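# Place a tray part into the fixture's keyed pocket

## Task

Pick up a single part from the black tray and lower it into the pocket on the top of the raised fixture so that it lies flat, with the part's cut corner sitting in the pocket's matching cut corner.

## Robot and tools

Robot: two arms, left_arm and right_arm, each with six revolute joints, a two-finger parallel gripper and a camera on its wrist. Measured base origins in the scene frame: left_arm (-0.048, +0.264, +0.038) m, quat_wxyz (+1.000, 0, 0, +0.026); right_arm (-0.008, -0.358, +0.046) m, quat_wxyz (+1.000, 0, 0, +0.023), so each is turned slightly about z. A two-camera stand is behind the arms. Loose objects can occasionally get a brief outside shove.

Frames: the scene frame has its origin at table-top height, halfway between the nominal bases; +x points out over the table, +z up, and left_arm sits toward +y (arm names do not match image sides). Fixed cameras and the table use the scene frame. Each arm's reported hand pose, velocities, targets and wrist-camera pose use that arm's own base frame. Motion offsets are along the axes of that arm's current Hand target. On a gripper, fingers extend along its +z and separate along its y. end_effector_position (m) is the point between the pads, under 1 cm behind the tips; with end_effector_quat_wxyz it may be a few cm wrong, more when reaching far.

execute_actions(actions, cameras): actions is a list of actions; each action is up to 15 rows, one per 1/30 s step, and a short action repeats its final row to fill 15 steps. Every row is one list of 14 numbers, each in [-1, 1], covering both arms even if one is idle: left dx, dy, dz, rx, ry, rz, opening, then right the same seven. dx..rz are offsets, not poses, measured from the Hand target that held when the action began (every row from that same start, not chained), along its axes; 1.0 = 0.6 m or 180 degrees; rx, ry, rz form one rotation vector. Repeating an offset moves further. Sending six zeros re-requests the current Hand target. opening is absolute: +1 open (about 87 mm between pads), +0.5 about 69, 0 about 43, -0.5 about 18, -1 closed. A 0 opening is a real command, so resend the present value to leave a gripper alone. Images return only for an empty actions list or when cameras names them (["all"], [] or names).

move(target, speed, blend, opening_speed, blocking, cameras): target is one 14-number row laid out as above, or a list of up to 15 such rows; every row is an offset from the Hand targets at the move's start, not from the previous row. Paths are straight, end together, take at least 0.5 s and are cut off after 10 s total. speed: m/s per arm path, 0.002 to 2.9, default 0.25 (rotation up to twice that in rad/s); one value or one per target. blend: metres of corner rounding per target, 0 means stop at it. opening_speed: -1..+1 scale per second, at least 0.2. blocking=false returns after about 0.5 s while motion continues. Moves do not avoid obstacles or the other arm; faster means more lag, drift and harder contact. Result adds a move: line, e.g. done, off_target, moving, held or fault, plus limits (paced = pose clipped, held = steps withheld). done means within 10 mm and 2 degrees and at rest; it says nothing about contact.

wait(seconds 0 to 10): lets time pass holding commands, or lets a running move continue. stop(): brakes a running move, needing some distance. zoom_image(camera, region [x0, y0, x1, y1] pixels, top-left origin, max 504 by 504): enlarges part of that camera's latest image. read_manual(section "licences"): licence text only. finished_scene(scene): integer number of the current scene; irreversible, so only call it once the part rests correctly with the robot not touching it.

Cameras: cam_head_left, cam_head_right, cam_high, cam_low, cam_left_wrist, cam_right_wrist, each 896x504.

Result lines: end_effector_position and quat per arm; Hand target (last commanded pose after clipping, the base for next offsets); Tool commands; grip_measured (on the opening scale); Joint positions (last value per arm is gripper, 0 closed to 1 open); Joint velocities (may be omitted when all are noise-level); Joint torques in joint order, gripper excluded, including gravity, joints 1-3 wrapping at ±28 N m; Motor temperatures. At 75 °C a MOTOR HOT line appears; at 90 °C an OVER-TEMPERATURE FAULT folds that arm away for good; at 100 °C it goes limp.

Controller behaviour: each step the commanded orientation is limited to 40 degrees from the measured one; position is favoured over orientation. Friction and gravity can leave the gripper short, low or tilted, and tiny moves may not happen or go sideways. After moves check pose and tilt; if it settles short, send the remaining distance as an offset. To stop pushing into something, command the target back beyond the gripper.

Gripping: close until contact, then command about 0.04 below grip_measured for full force (less for lighter). Readings may be off by roughly 1 mm (0.043 on the scale). Pads push about 20 N each; fast closing squeezes harder.

Avoid: arms or grippers touching each other, closing on the other arm's fingers, fast impacts with the table or fixture, dropping the part or releasing it while moving, anything leaving the table, strain on camera cables, passing near an arm's own base, and holding unreachable or stretched poses that overheat motors. Any arm stop is costly.

Each tool is called as name(argument=value, ...), one argument or row to a line, values as JSON.

## Session

execute_actions(
  actions=[],
)

Scene clock: 0.00 s.
left_arm: end_effector_position=(+0.3867, +0.0514, +0.0564) grip_measured=+1.000 end_effector_quat_wxyz=(+0.581, -0.096, +0.803, +0.091) | right_arm: end_effector_position=(+0.4015, +0.0053, +0.0605) grip_measured=+0.986 end_effector_quat_wxyz=(+0.586, +0.007, +0.810, -0.025)
Joint positions: left_arm=[0.035 1.572 0.39 0.859 -0.227 -0.04 1] | right_arm=[0.059 1.586 0.433 0.835 0.105 0.001 0.993]
Joint velocities: within noise
Joint torques (N m): no reading
Motor temperatures (°C): left_arm=[18 24 20 20 18 18 18] | right_arm=[20 22 22 26 20 19 17]
Heat: left arm: 24 °C; right arm: 26 °C.
Hand target: left_arm +0.3912, +0.0516, +0.0651; +0.592, -0.097, +0.795, +0.090 | right_arm +0.4051, +0.0055, +0.0676; +0.594, +0.008, +0.804, -0.024
Tool commands: left_gripper/opening=+1.0 right_gripper/opening=+1.0

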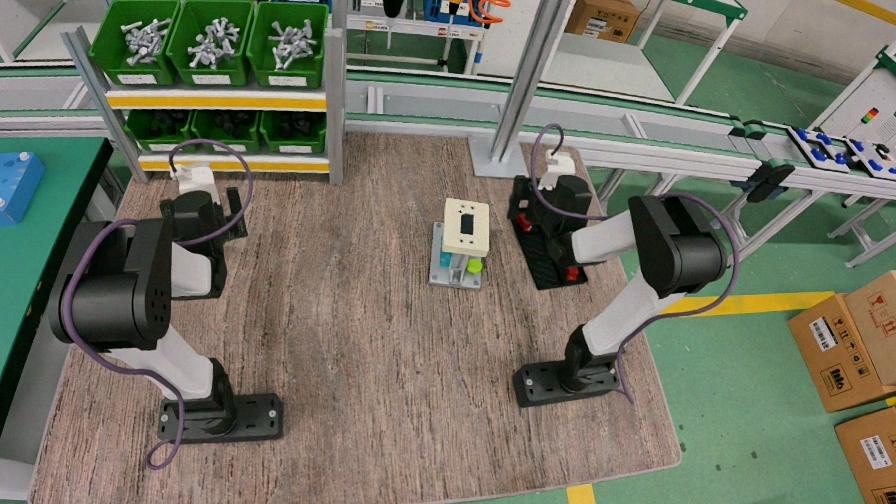

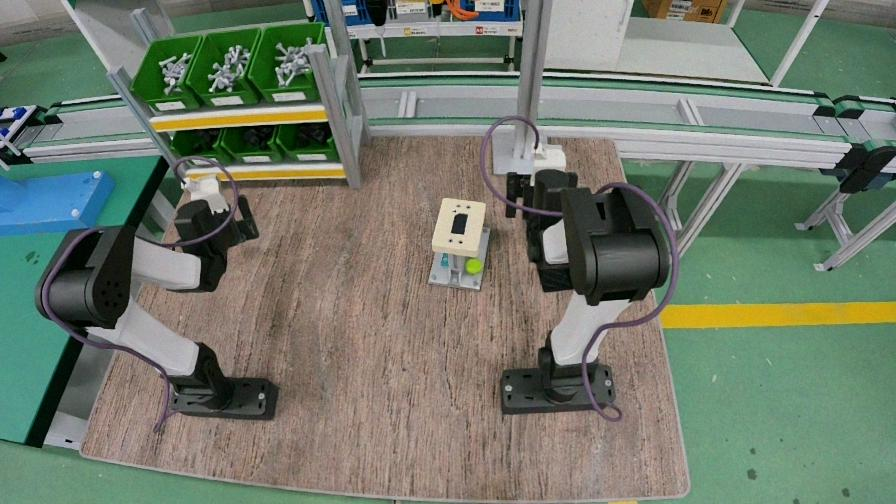

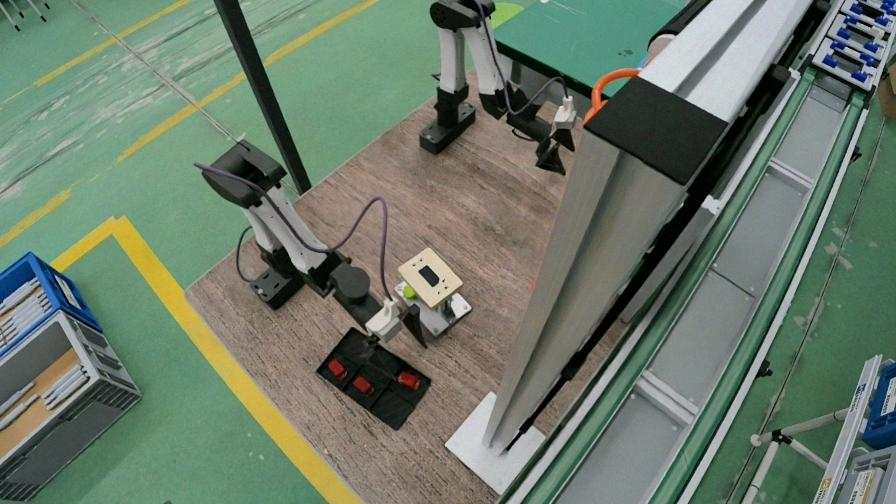

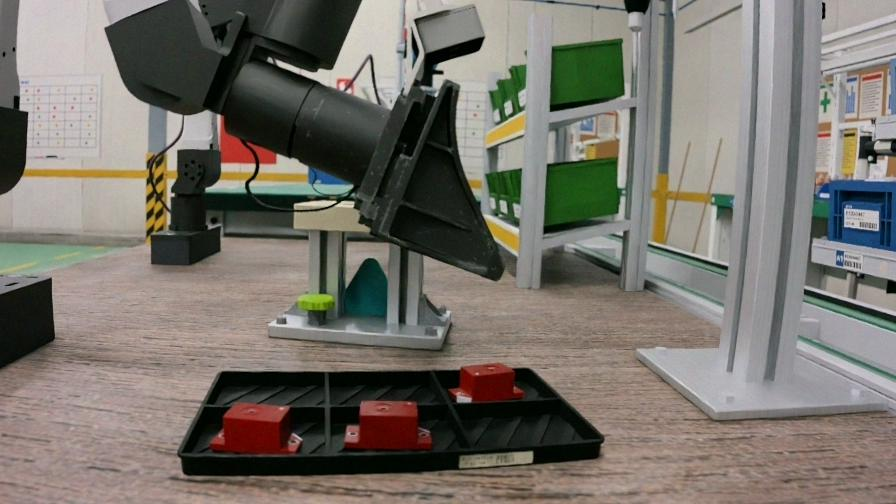

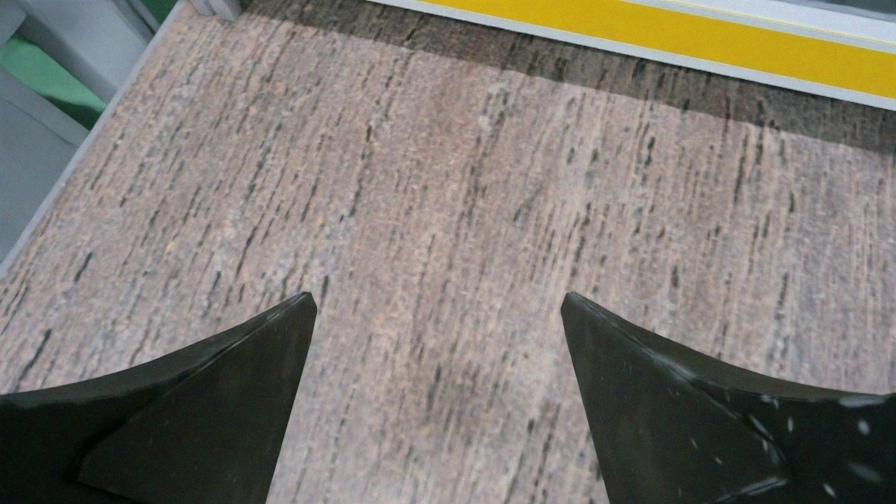

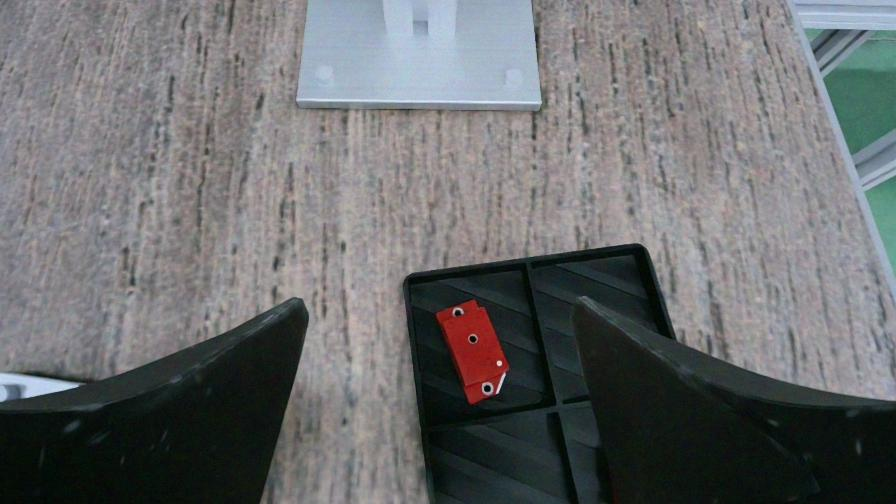

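move(
  target=[0,0,0,0,0,0,1,-0.16,0,-0.17,0,0.40,0,1],
  cameras=["all"],
)

Scene clock: 25.13 s.
left_arm: end_effector_position=(+0.3867, +0.0514, +0.0564) grip_measured=+1.000 end_effector_quat_wxyz=(+0.581, -0.096, +0.803, +0.091) | right_arm: end_effector_position=(+0.3331, +0.0122, +0.1813) grip_measured=+0.986 end_effector_quat_wxyz=(+0.031, +0.013, +0.999, -0.019)
Joint positions: left_arm=[0.035 1.572 0.39 0.859 -0.227 -0.04 1] | right_arm=[0.049 1.954 2.013 -1.57 0.042 0.074 0.993]
Joint torques (N m): left_arm=[-0.35 -6.45 6.32 2 0.04 0.01] | right_arm=[-0.72 -8.77 7.54 0.32 -0.13 0.03]
Motor temperatures (°C): left_arm=[18 26 22 25 18 18 18] | right_arm=[20 24 23 29 20 19 17]
Heat: left arm: 26 °C; right arm: 29 °C.
Hand target: left_arm +0.3912, +0.0516, +0.0651; +0.592, -0.097, +0.795, +0.090 | right_arm +0.3358, +0.0120, +0.1893; +0.009, +0.021, +1.000, -0.015
Off the commanded pose: left_arm 0.010 m, 2 deg | right_arm 0.008 m, 3 deg.
joint sent to its limit (right arm) — joint 4 (wrist pitch), lower limit. The joint targets are off in orientation, not in position.
move: off_target (right_arm)

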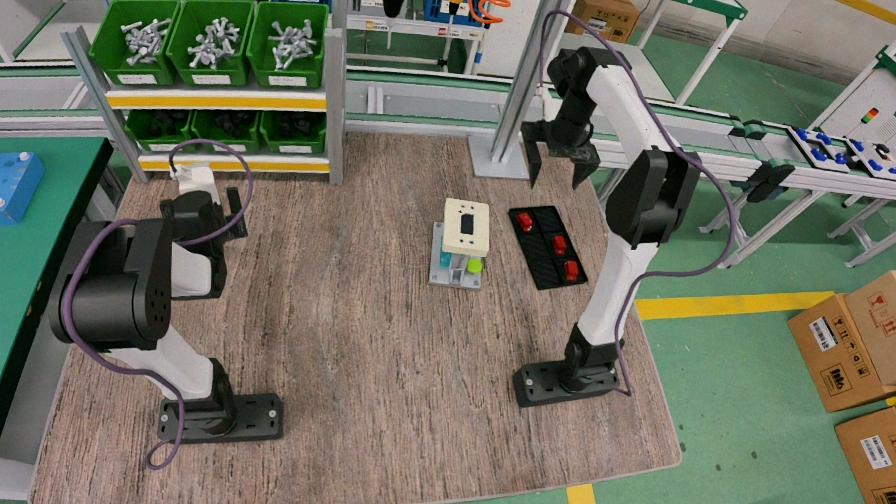

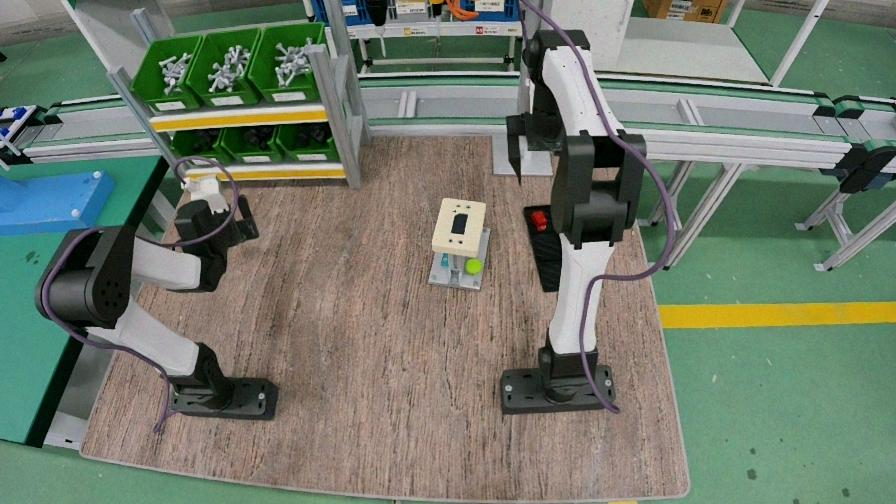

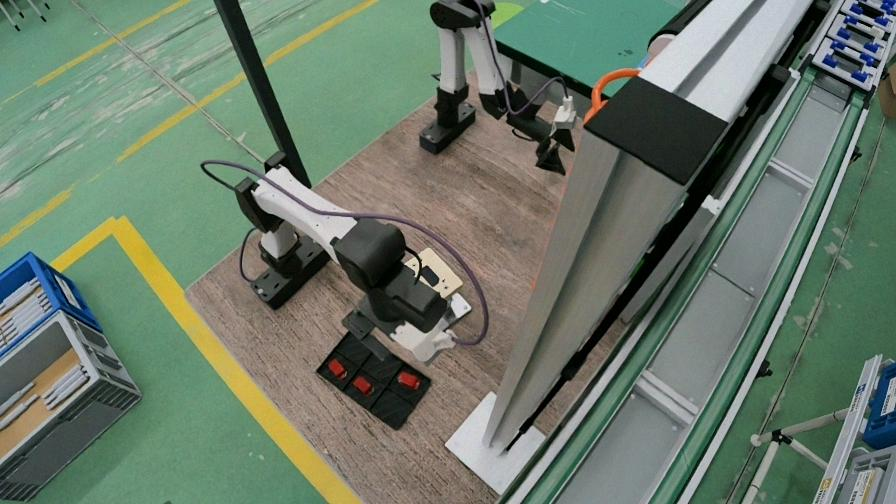

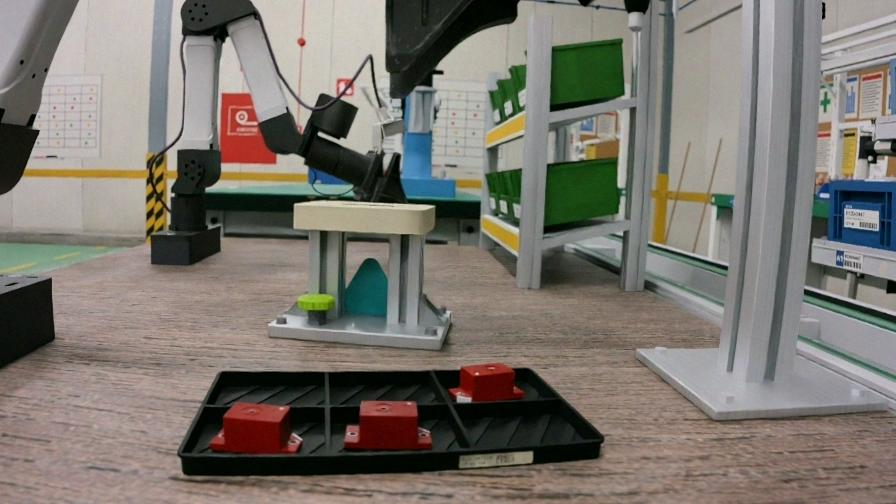

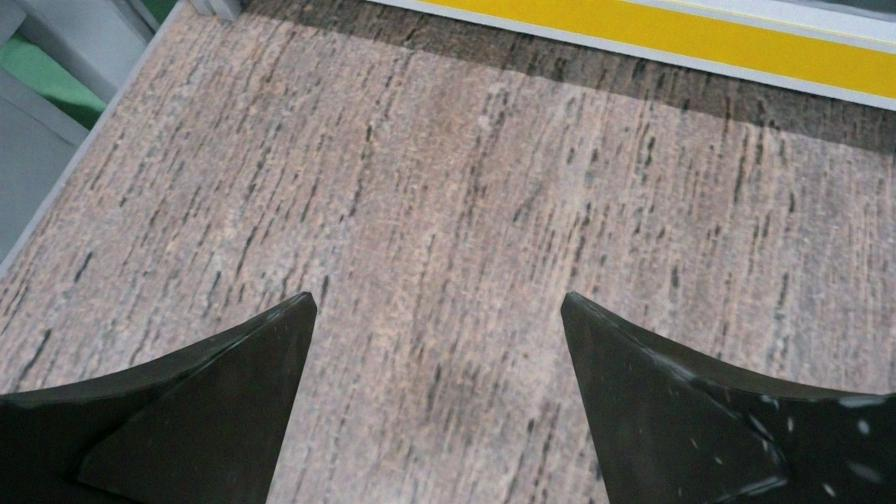

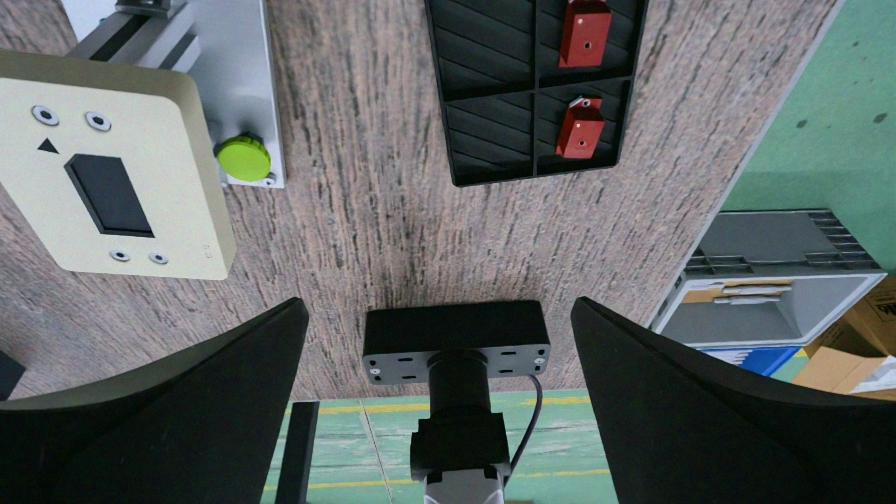

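zoom_image(
  camera="cam_right_wrist",
  region=[420, 0, 670, 200],
)

zoom_image(
  camera="cam_head_left",
  region=[490, 190, 610, 300],
)

zoom_image(
  camera="cam_right_wrist",
  region=[0, 40, 250, 290],
)

zoom_image(
  camera="cam_low",
  region=[180, 350, 600, 480],
)

Scaled by 2.016 from the camera's 896x504 image, which has a finer 1280x720 frame.

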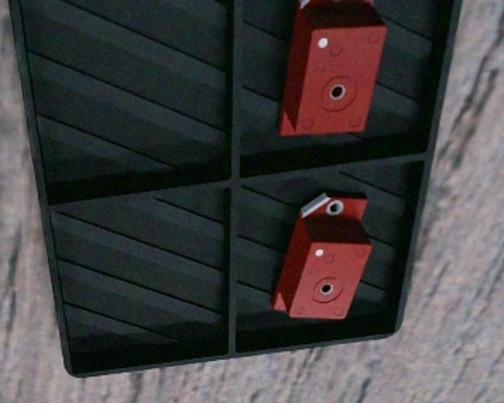

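Scaled by 4.200 from the camera's 896x504 image, which has a finer 1280x720 frame.

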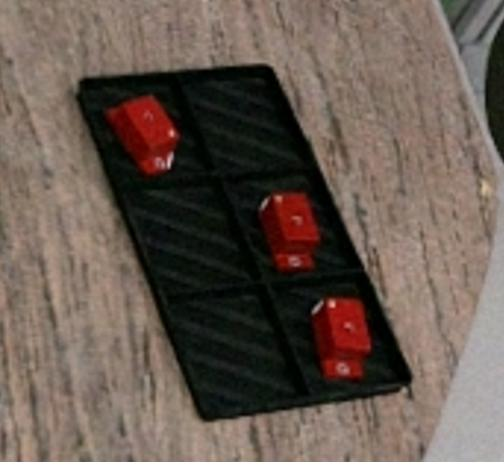

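Scaled by 2.016 from the camera's 896x504 image, which has a finer 1280x720 frame.

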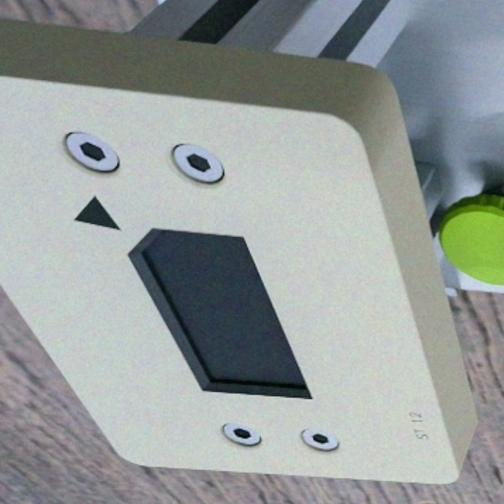

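Scaled by 1.200 from the camera's 896x504 image, which has a finer 1280x720 frame.

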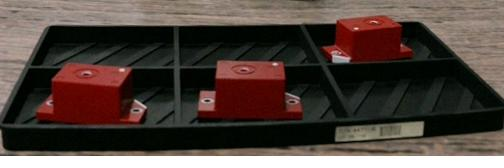

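move(
  target=[0,0,0,0,0,0,1,0.085,-0.183,0.165,0,0,0,0.3],
  cameras=["cam_right_wrist","cam_head_left"],
)

zoom_image(
  camera="cam_right_wrist",
  region=[320, 60, 570, 310],
)

Scene clock: 46.17 s.
left_arm: end_effector_position=(+0.3867, +0.0514, +0.0564) grip_measured=+1.000 end_effector_quat_wxyz=(+0.581, -0.096, +0.803, +0.091) | right_arm: end_effector_position=(+0.2812, -0.0997, +0.0874) grip_measured=+0.300 end_effector_quat_wxyz=(-0.006, +0.023, +1.000, -0.016)
Joint positions: left_arm=[0.035 1.572 0.39 0.859 -0.227 -0.04 1] | right_arm=[-0.287 1.836 1.468 -1.207 0.035 -0.241 0.65]
Joint torques (N m): left_arm=[-0.34 -6.43 6.32 1.99 0.04 0.01] | right_arm=[-0.08 -10.14 4.77 0.36 -0.15 -0.07]
Heat: left arm: 27 °C; right arm: 27 °C.
Hand target: left_arm +0.3912, +0.0516, +0.0651; +0.592, -0.097, +0.795, +0.090 | right_arm +0.2819, -0.0986, +0.0926; +0.009, +0.021, +1.000, -0.015
Off the commanded pose: left_arm 0.010 m, 2 deg | right_arm 0.006 m, 2 deg.
move: done
Images, in order (width x height): cam_head_left 896x504, cam_right_wrist 896x504.

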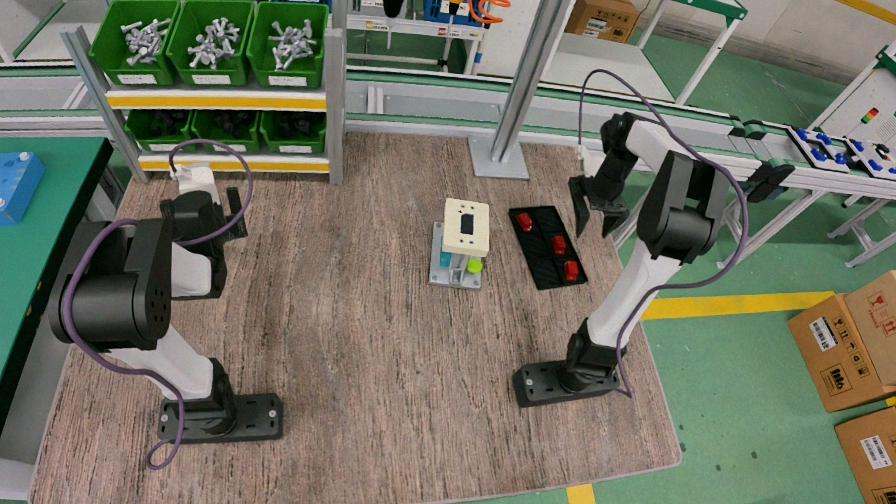

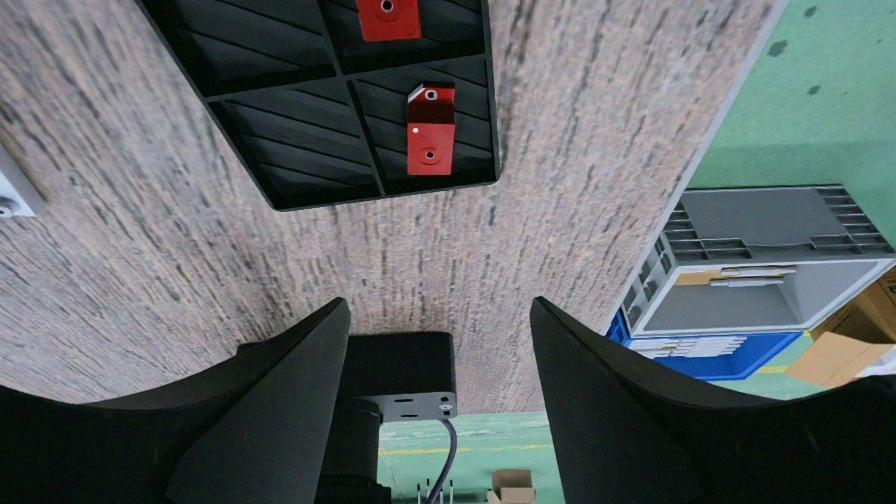

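Scaled by 2.016 from the camera's 896x504 image, which has a finer 1280x720 frame.

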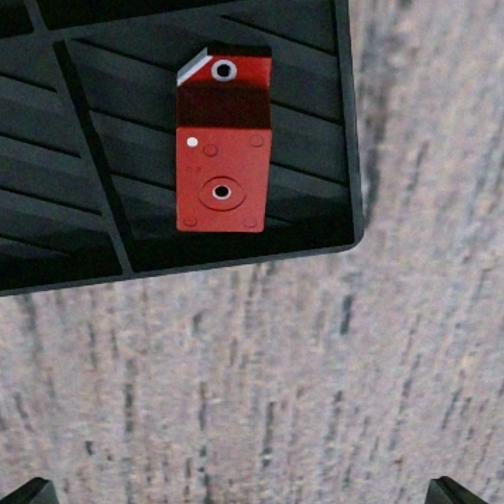

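move(
  target=[0,0,0,0,0,0,1,0,0.005,0.082,0,0,0.003,0.1],
  cameras=["cam_right_wrist"],
)

zoom_image(
  camera="cam_right_wrist",
  region=[320, 120, 570, 370],
)

Scene clock: 59.27 s.
left_arm: end_effector_position=(+0.3867, +0.0514, +0.0564) grip_measured=+1.000 end_effector_quat_wxyz=(+0.581, -0.096, +0.803, +0.091) | right_arm: end_effector_position=(+0.2823, -0.1000, +0.0466) grip_measured=+0.100 end_effector_quat_wxyz=(+0.008, +0.023, +1.000, -0.020)
Joint positions: left_arm=[0.035 1.572 0.39 0.859 -0.227 -0.04 1] | right_arm=[-0.287 1.844 1.318 -1.02 0.034 -0.241 0.55]
Joint torques (N m): left_arm=[-0.34 -6.43 6.32 1.99 0.04 0.01] | right_arm=[0.28 -7.3 4.77 0.41 -0.15 0.04]
Heat: left arm: 27 °C; right arm: 28 °C.
Hand target: left_arm +0.3912, +0.0516, +0.0651; +0.592, -0.097, +0.795, +0.090 | right_arm +0.2829, -0.0971, +0.0434; +0.009, +0.025, +1.000, -0.015
Off the commanded pose: left_arm 0.010 m, 2 deg | right_arm 0.004 m, 1 deg.
move: done
Images, in order (width x height): cam_right_wrist 896x504.

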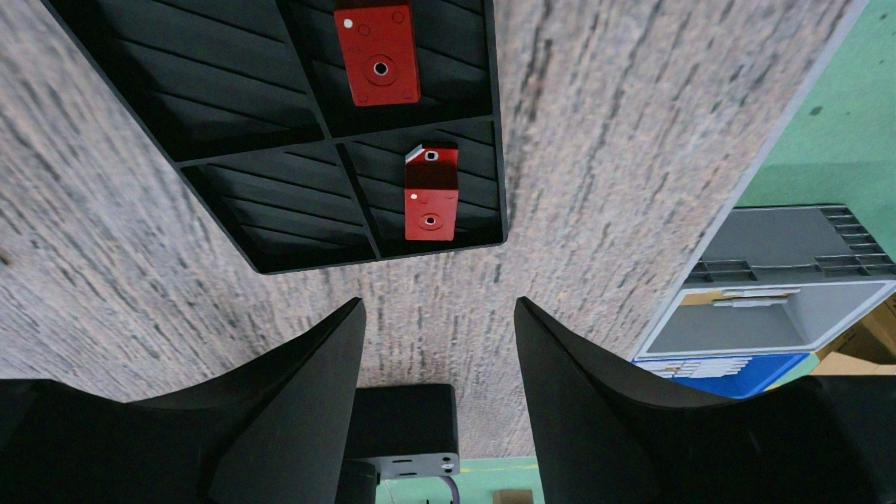

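Scaled by 2.016 from the camera's 896x504 image, which has a finer 1280x720 frame.

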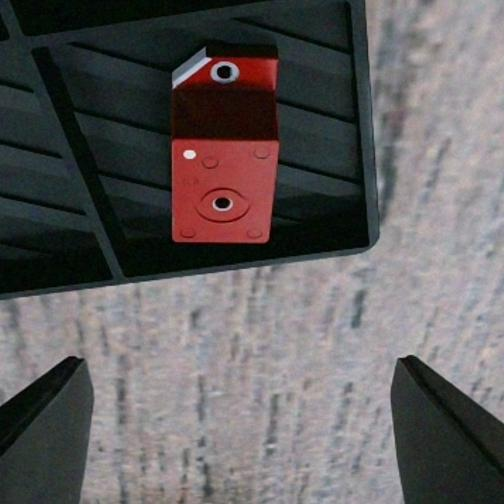

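move(
  target=[0,0,0,0,0,0,1,0.02,0.005,0.062,0,0,0,0.1],
  cameras=["cam_right_wrist"],
)

zoom_image(
  camera="cam_right_wrist",
  region=[320, 160, 570, 410],
)

Scene clock: 68.77 s.
left_arm: end_effector_position=(+0.3867, +0.0514, +0.0564) grip_measured=+1.000 end_effector_quat_wxyz=(+0.581, -0.096, +0.803, +0.091) | right_arm: end_effector_position=(+0.2712, -0.0967, +0.0086) grip_measured=+0.100 end_effector_quat_wxyz=(+0.007, +0.023, +1.000, -0.019)
Joint positions: left_arm=[0.035 1.572 0.39 0.859 -0.227 -0.04 1] | right_arm=[-0.287 1.857 1.173 -0.864 0.034 -0.241 0.55]
Joint torques (N m): left_arm=[-0.35 -6.43 6.34 1.99 0.04 0.01] | right_arm=[0.05 -7.17 4.57 0.41 -0.15 0.02]
Heat: left arm: 28 °C; right arm: 28 °C.
Hand target: left_arm +0.3912, +0.0516, +0.0651; +0.592, -0.097, +0.795, +0.090 | right_arm +0.2716, -0.0946, +0.0059; +0.009, +0.025, +1.000, -0.015
Off the commanded pose: left_arm 0.010 m, 2 deg | right_arm 0.003 m, 1 deg.
move: done
Images, in order (width x height): cam_right_wrist 896x504.

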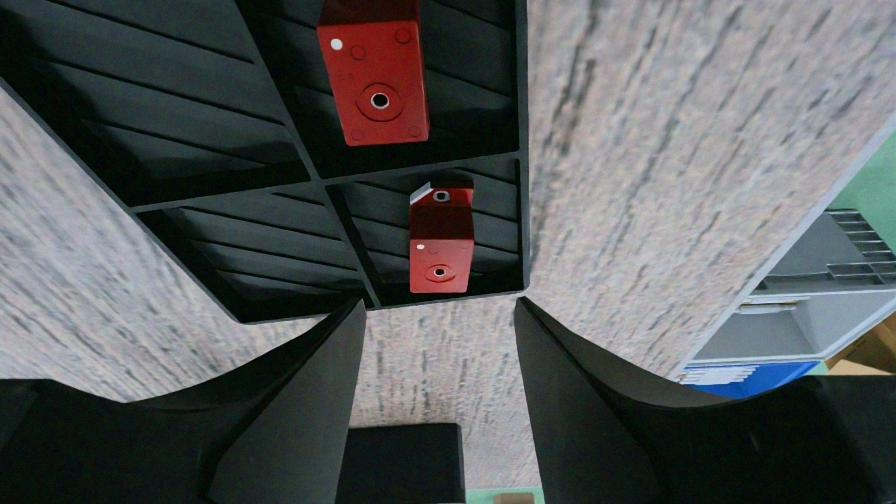

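Scaled by 2.016 from the camera's 896x504 image, which has a finer 1280x720 frame.

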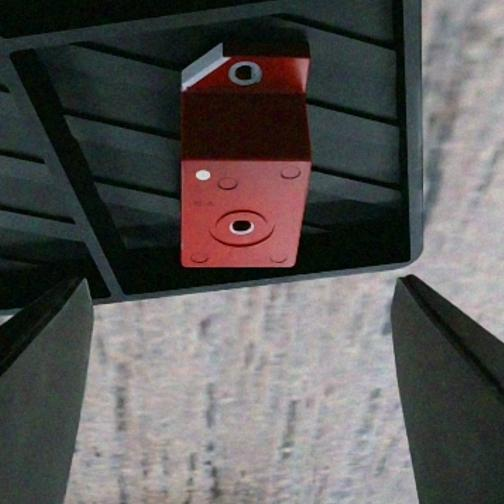

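move(
  target=[
    [0,0,0,0,0,0,1,0.022,0.003,0.02,0,0,0,-0.16],
    [0,0,0,0,0,0,1,0.022,0.003,0.041,0,0,0,-0.16],
  ],
  speed=[0.1,0.06],
  cameras=["cam_right_wrist"],
)

zoom_image(
  camera="cam_right_wrist",
  region=[320, 200, 570, 450],
)

Scene clock: 76.47 s.
left_arm: end_effector_position=(+0.3867, +0.0514, +0.0564) grip_measured=+1.000 end_effector_quat_wxyz=(+0.581, -0.096, +0.803, +0.091) | right_arm: end_effector_position=(+0.2603, -0.0935, -0.0151) grip_measured=-0.160 end_effector_quat_wxyz=(+0.009, +0.023, +0.999, -0.020)
Joint positions: left_arm=[0.035 1.572 0.39 0.859 -0.227 -0.04 1] | right_arm=[-0.287 1.857 1.067 -0.753 0.034 -0.241 0.42]
Joint torques (N m): left_arm=[-0.35 -6.43 6.32 1.99 0.04 0.01] | right_arm=[-0.51 -6.56 4.25 0.46 -0.15 -0.04]
Heat: left arm: 28 °C; right arm: 28 °C.
Hand target: left_arm +0.3912, +0.0516, +0.0651; +0.592, -0.097, +0.795, +0.090 | right_arm +0.2590, -0.0929, -0.0189; +0.009, +0.025, +1.000, -0.015
Off the commanded pose: left_arm 0.010 m, 2 deg | right_arm 0.004 m, 1 deg.
move: done
Images, in order (width x height): cam_right_wrist 896x504.

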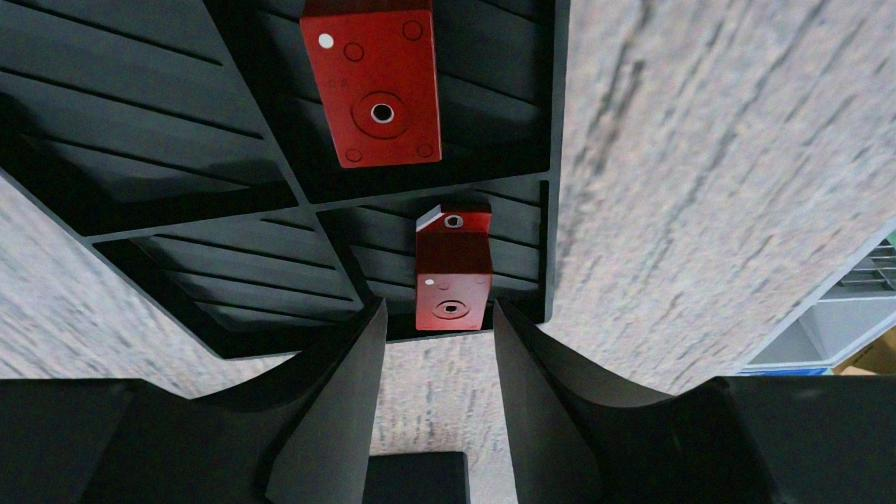

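Scaled by 2.016 from the camera's 896x504 image, which has a finer 1280x720 frame.

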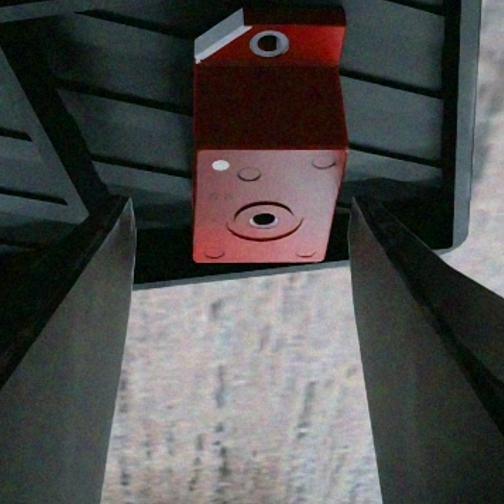

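move(
  target=[
    [0,0,0,0,0,0,1,0.003,-0.010,0.010,0,0,0,-0.16],
  ],
  speed=0.06,
  cameras=["cam_right_wrist"],
)

zoom_image(
  camera="cam_right_wrist",
  region=[320, 200, 570, 450],
)

Scene clock: 83.67 s.
left_arm: end_effector_position=(+0.3867, +0.0514, +0.0564) grip_measured=+1.000 end_effector_quat_wxyz=(+0.581, -0.096, +0.803, +0.091) | right_arm: end_effector_position=(+0.2582, -0.0989, -0.0214) grip_measured=-0.160 end_effector_quat_wxyz=(+0.008, +0.025, +0.999, -0.020)
Joint positions: left_arm=[0.035 1.572 0.39 0.859 -0.227 -0.04 1] | right_arm=[-0.306 1.87 1.055 -0.729 0.034 -0.257 0.42]
Joint torques (N m): left_arm=[-0.35 -6.43 6.34 1.99 0.04 0.01] | right_arm=[-0.61 -6.72 4.19 0.46 -0.15 -0.11]
Heat: left arm: 28 °C; right arm: 27 °C.
Hand target: left_arm +0.3912, +0.0516, +0.0651; +0.592, -0.097, +0.795, +0.090 | right_arm +0.2569, -0.0989, -0.0248; +0.009, +0.025, +1.000, -0.015
Off the commanded pose: left_arm 0.010 m, 2 deg | right_arm 0.004 m, 1 deg.
move: done
Images, in order (width x height): cam_right_wrist 896x504.

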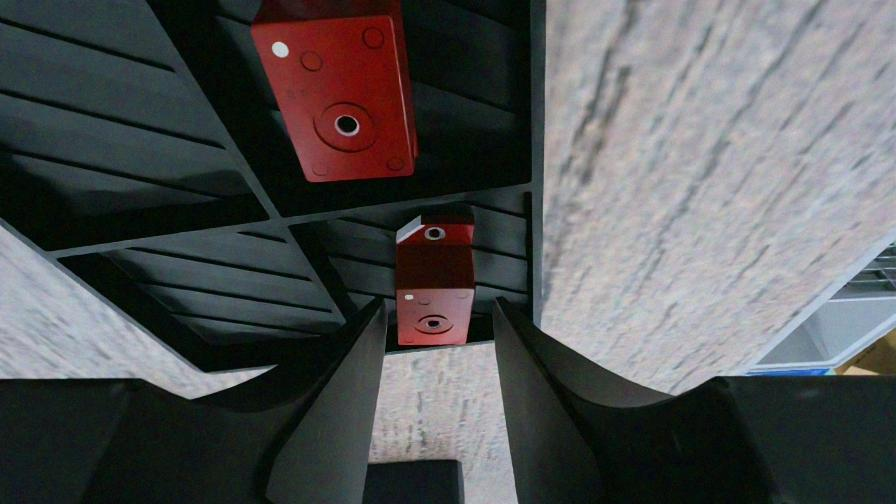

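Scaled by 2.016 from the camera's 896x504 image, which has a finer 1280x720 frame.

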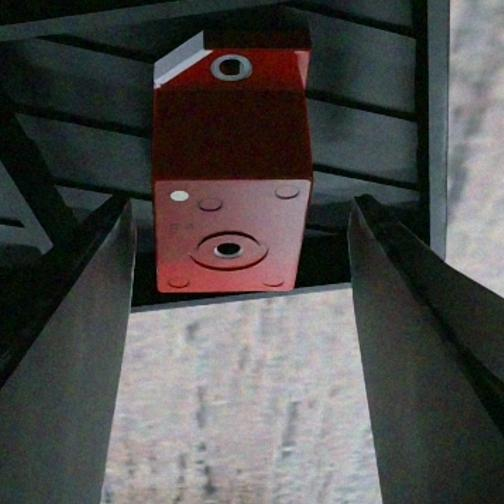

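move(
  target=[
    [0,0,0,0,0,0,1,0.0,0.003,0.003,0,0,0,-0.16],
    [0,0,0,0,0,0,1,0.0,0.003,0.003,0,0,0,-0.4],
    [0,0,0,0,0,0,1,0.0,0.003,0.003,0,0,0,-0.6],
  ],
  speed=0.06,
  opening_speed=0.3,
  cameras=["cam_right_wrist"],
)

zoom_image(
  camera="cam_right_wrist",
  region=[320, 200, 570, 450],
)

Scene clock: 92.67 s.
left_arm: end_effector_position=(+0.3867, +0.0514, +0.0564) grip_measured=+1.000 end_effector_quat_wxyz=(+0.581, -0.096, +0.803, +0.091) | right_arm: end_effector_position=(+0.2589, -0.0981, -0.0226) grip_measured=-0.428 end_effector_quat_wxyz=(+0.011, +0.025, +0.999, -0.018)
Joint positions: left_arm=[0.035 1.572 0.39 0.859 -0.227 -0.04 1] | right_arm=[-0.306 1.87 1.051 -0.72 0.028 -0.257 0.286]
Joint torques (N m): left_arm=[-0.34 -6.43 6.34 2 0.04 0.01] | right_arm=[-0.12 -6.48 4.15 0.45 -0.1 -0.03]
Heat: left arm: 29 °C; right arm: 27 °C.
Hand target: left_arm +0.3912, +0.0516, +0.0651; +0.592, -0.097, +0.795, +0.090 | right_arm +0.2571, -0.0971, -0.0267; +0.009, +0.025, +1.000, -0.015
Off the commanded pose: left_arm 0.010 m, 2 deg | right_arm 0.005 m, 0 deg.
move: done
Images, in order (width x height): cam_right_wrist 896x504.

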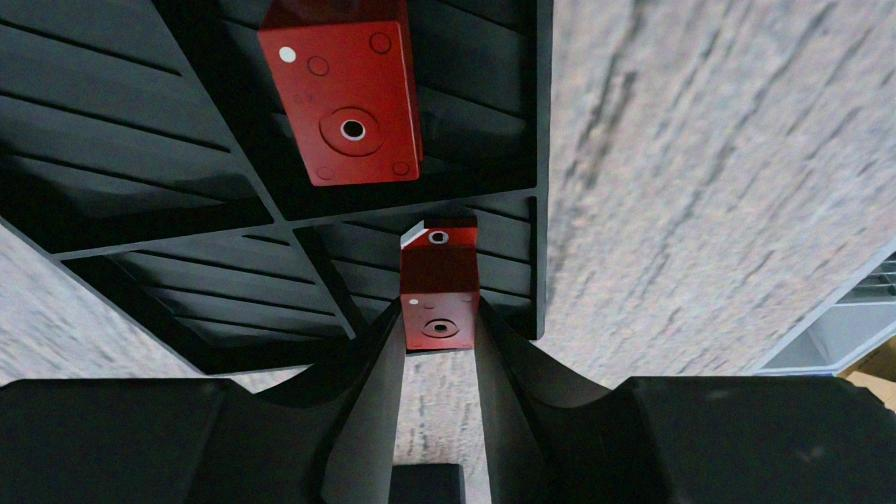

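Scaled by 2.016 from the camera's 896x504 image, which has a finer 1280x720 frame.

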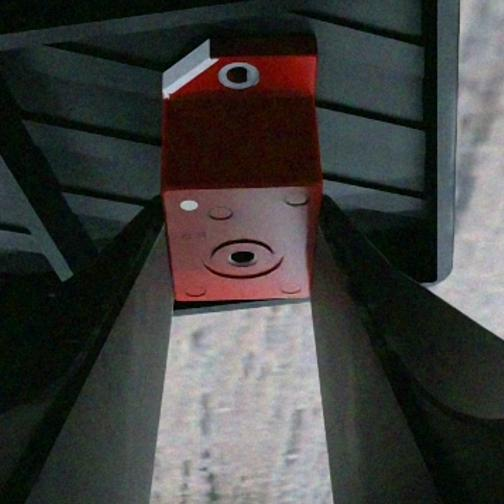

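move(
  target=[
    [0,0,0,0,0,0,1,0.0,0,-0.30,0,0,0,-0.6],
    [0,0,0,0,0,0,1,-0.03,0.5,-0.30,0,0,0,-0.6],
  ],
  speed=[0.15,0.25],
  blend=0.03,
  cameras=["cam_right_wrist","cam_head_left"],
)

Scene clock: 103.93 s.
left_arm: end_effector_position=(+0.3867, +0.0514, +0.0564) grip_measured=+1.000 end_effector_quat_wxyz=(+0.581, -0.096, +0.803, +0.091) | right_arm: end_effector_position=(+0.2831, +0.2058, +0.1378) grip_measured=-0.428 end_effector_quat_wxyz=(+0.000, +0.019, +1.000, -0.018)
Joint positions: left_arm=[0.035 1.572 0.39 0.859 -0.227 -0.04 1] | right_arm=[0.575 2.04 1.952 -1.503 0.03 0.614 0.286]
Joint torques (N m): left_arm=[-0.35 -6.45 6.32 1.99 0.04 0.01] | right_arm=[-0.29 -8.95 7.99 0.06 0.05 0.05]
Heat: left arm: 29 °C; right arm: 28 °C.
Hand target: left_arm +0.3912, +0.0516, +0.0651; +0.592, -0.097, +0.795, +0.090 | right_arm +0.2875, +0.2068, +0.1446; +0.009, +0.026, +1.000, -0.015
Off the commanded pose: left_arm 0.010 m, 2 deg | right_arm 0.008 m, 1 deg.
move: done
Images, in order (width x height): cam_head_left 896x504, cam_right_wrist 896x504.

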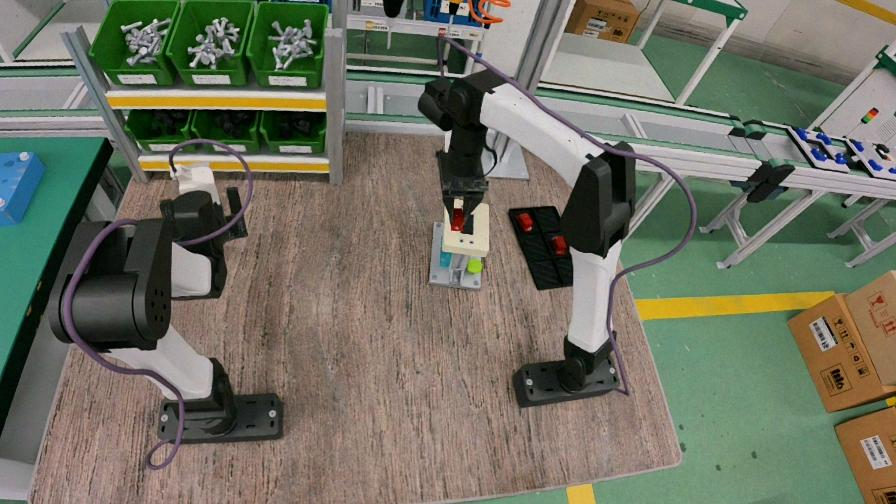

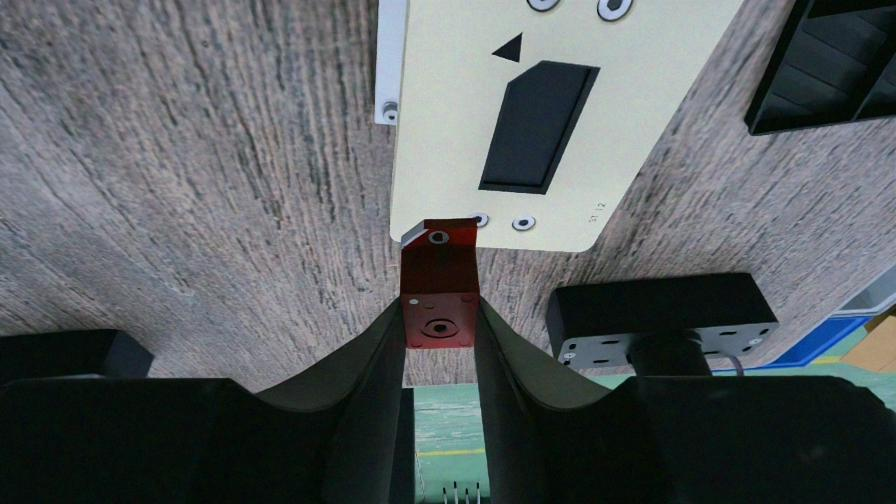

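move(
  target=[0,0,0,0,0,0,1,-0.039,-0.067,0.015,0,0,0.025,-0.6],
  speed=0.15,
  cameras=["cam_right_wrist","cam_head_left","cam_head_right"],
)

zoom_image(
  camera="cam_right_wrist",
  region=[300, 120, 580, 400],
)

Scene clock: 115.43 s.
left_arm: end_effector_position=(+0.3867, +0.0514, +0.0564) grip_measured=+1.000 end_effector_quat_wxyz=(+0.581, -0.096, +0.803, +0.091) | right_arm: end_effector_position=(+0.3096, +0.1657, +0.1329) grip_measured=-0.428 end_effector_quat_wxyz=(+0.002, +0.067, +0.998, -0.019)
Joint positions: left_arm=[0.035 1.572 0.39 0.859 -0.227 -0.04 1] | right_arm=[0.444 2.04 1.933 -1.479 0.035 0.578 0.286]
Joint torques (N m): left_arm=[-0.34 -6.43 6.32 2 0.04 0.01] | right_arm=[-0.01 -10.82 4.9 0.26 0.01 -0.08]
Motor temperatures (°C): left_arm=[18 27 24 30 18 18 18] | right_arm=[20 30 25 26 20 19 18]
Heat: left arm: 30 °C; right arm: 30 °C.
Hand target: left_arm +0.3912, +0.0516, +0.0651; +0.592, -0.097, +0.795, +0.090 | right_arm +0.3089, +0.1653, +0.1373; +0.009, +0.065, +0.998, -0.015
Off the commanded pose: left_arm 0.010 m, 2 deg | right_arm 0.004 m, 1 deg.
move: done
Images, in order (width x height): cam_head_left 896x504, cam_head_right 896x504, cam_right_wrist 896x504.

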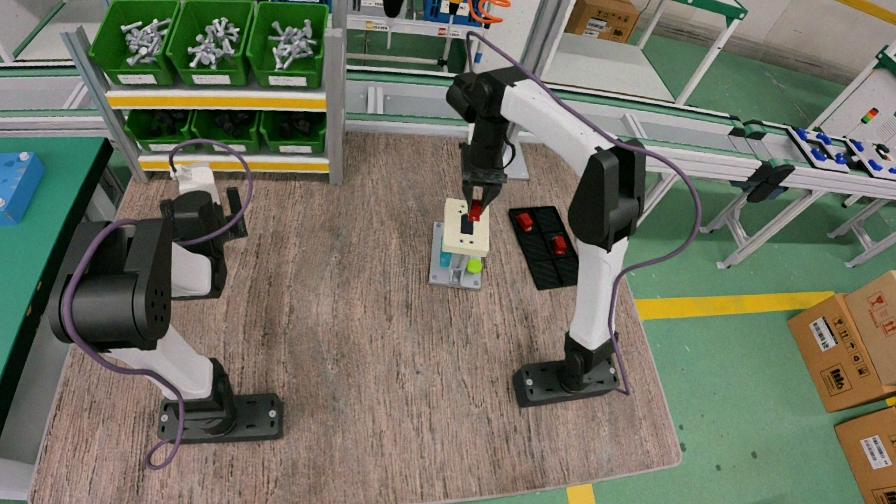

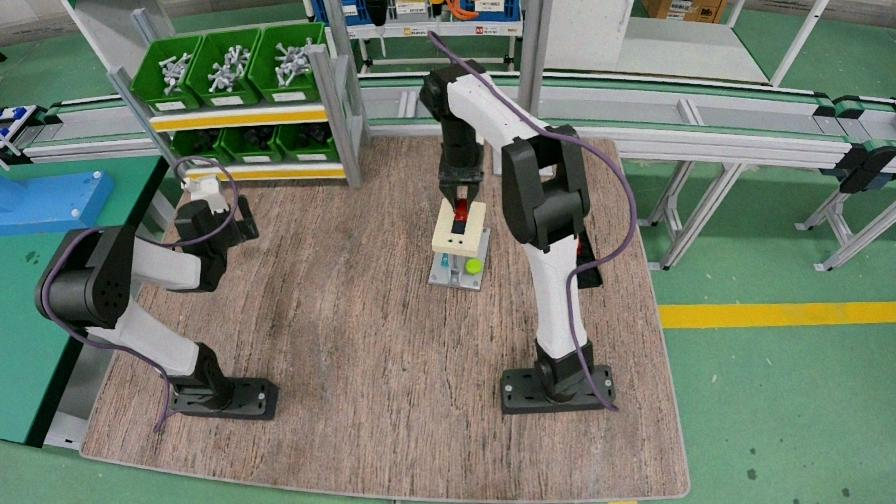

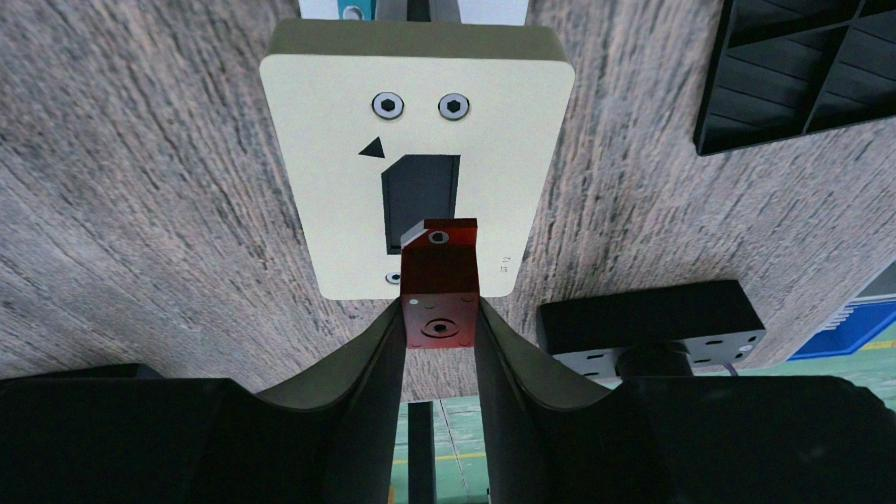

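Scaled by 1.800 from the camera's 896x504 image, which has a finer 1280x720 frame.

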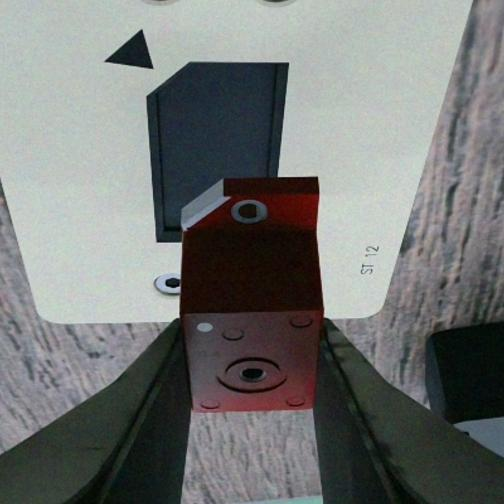

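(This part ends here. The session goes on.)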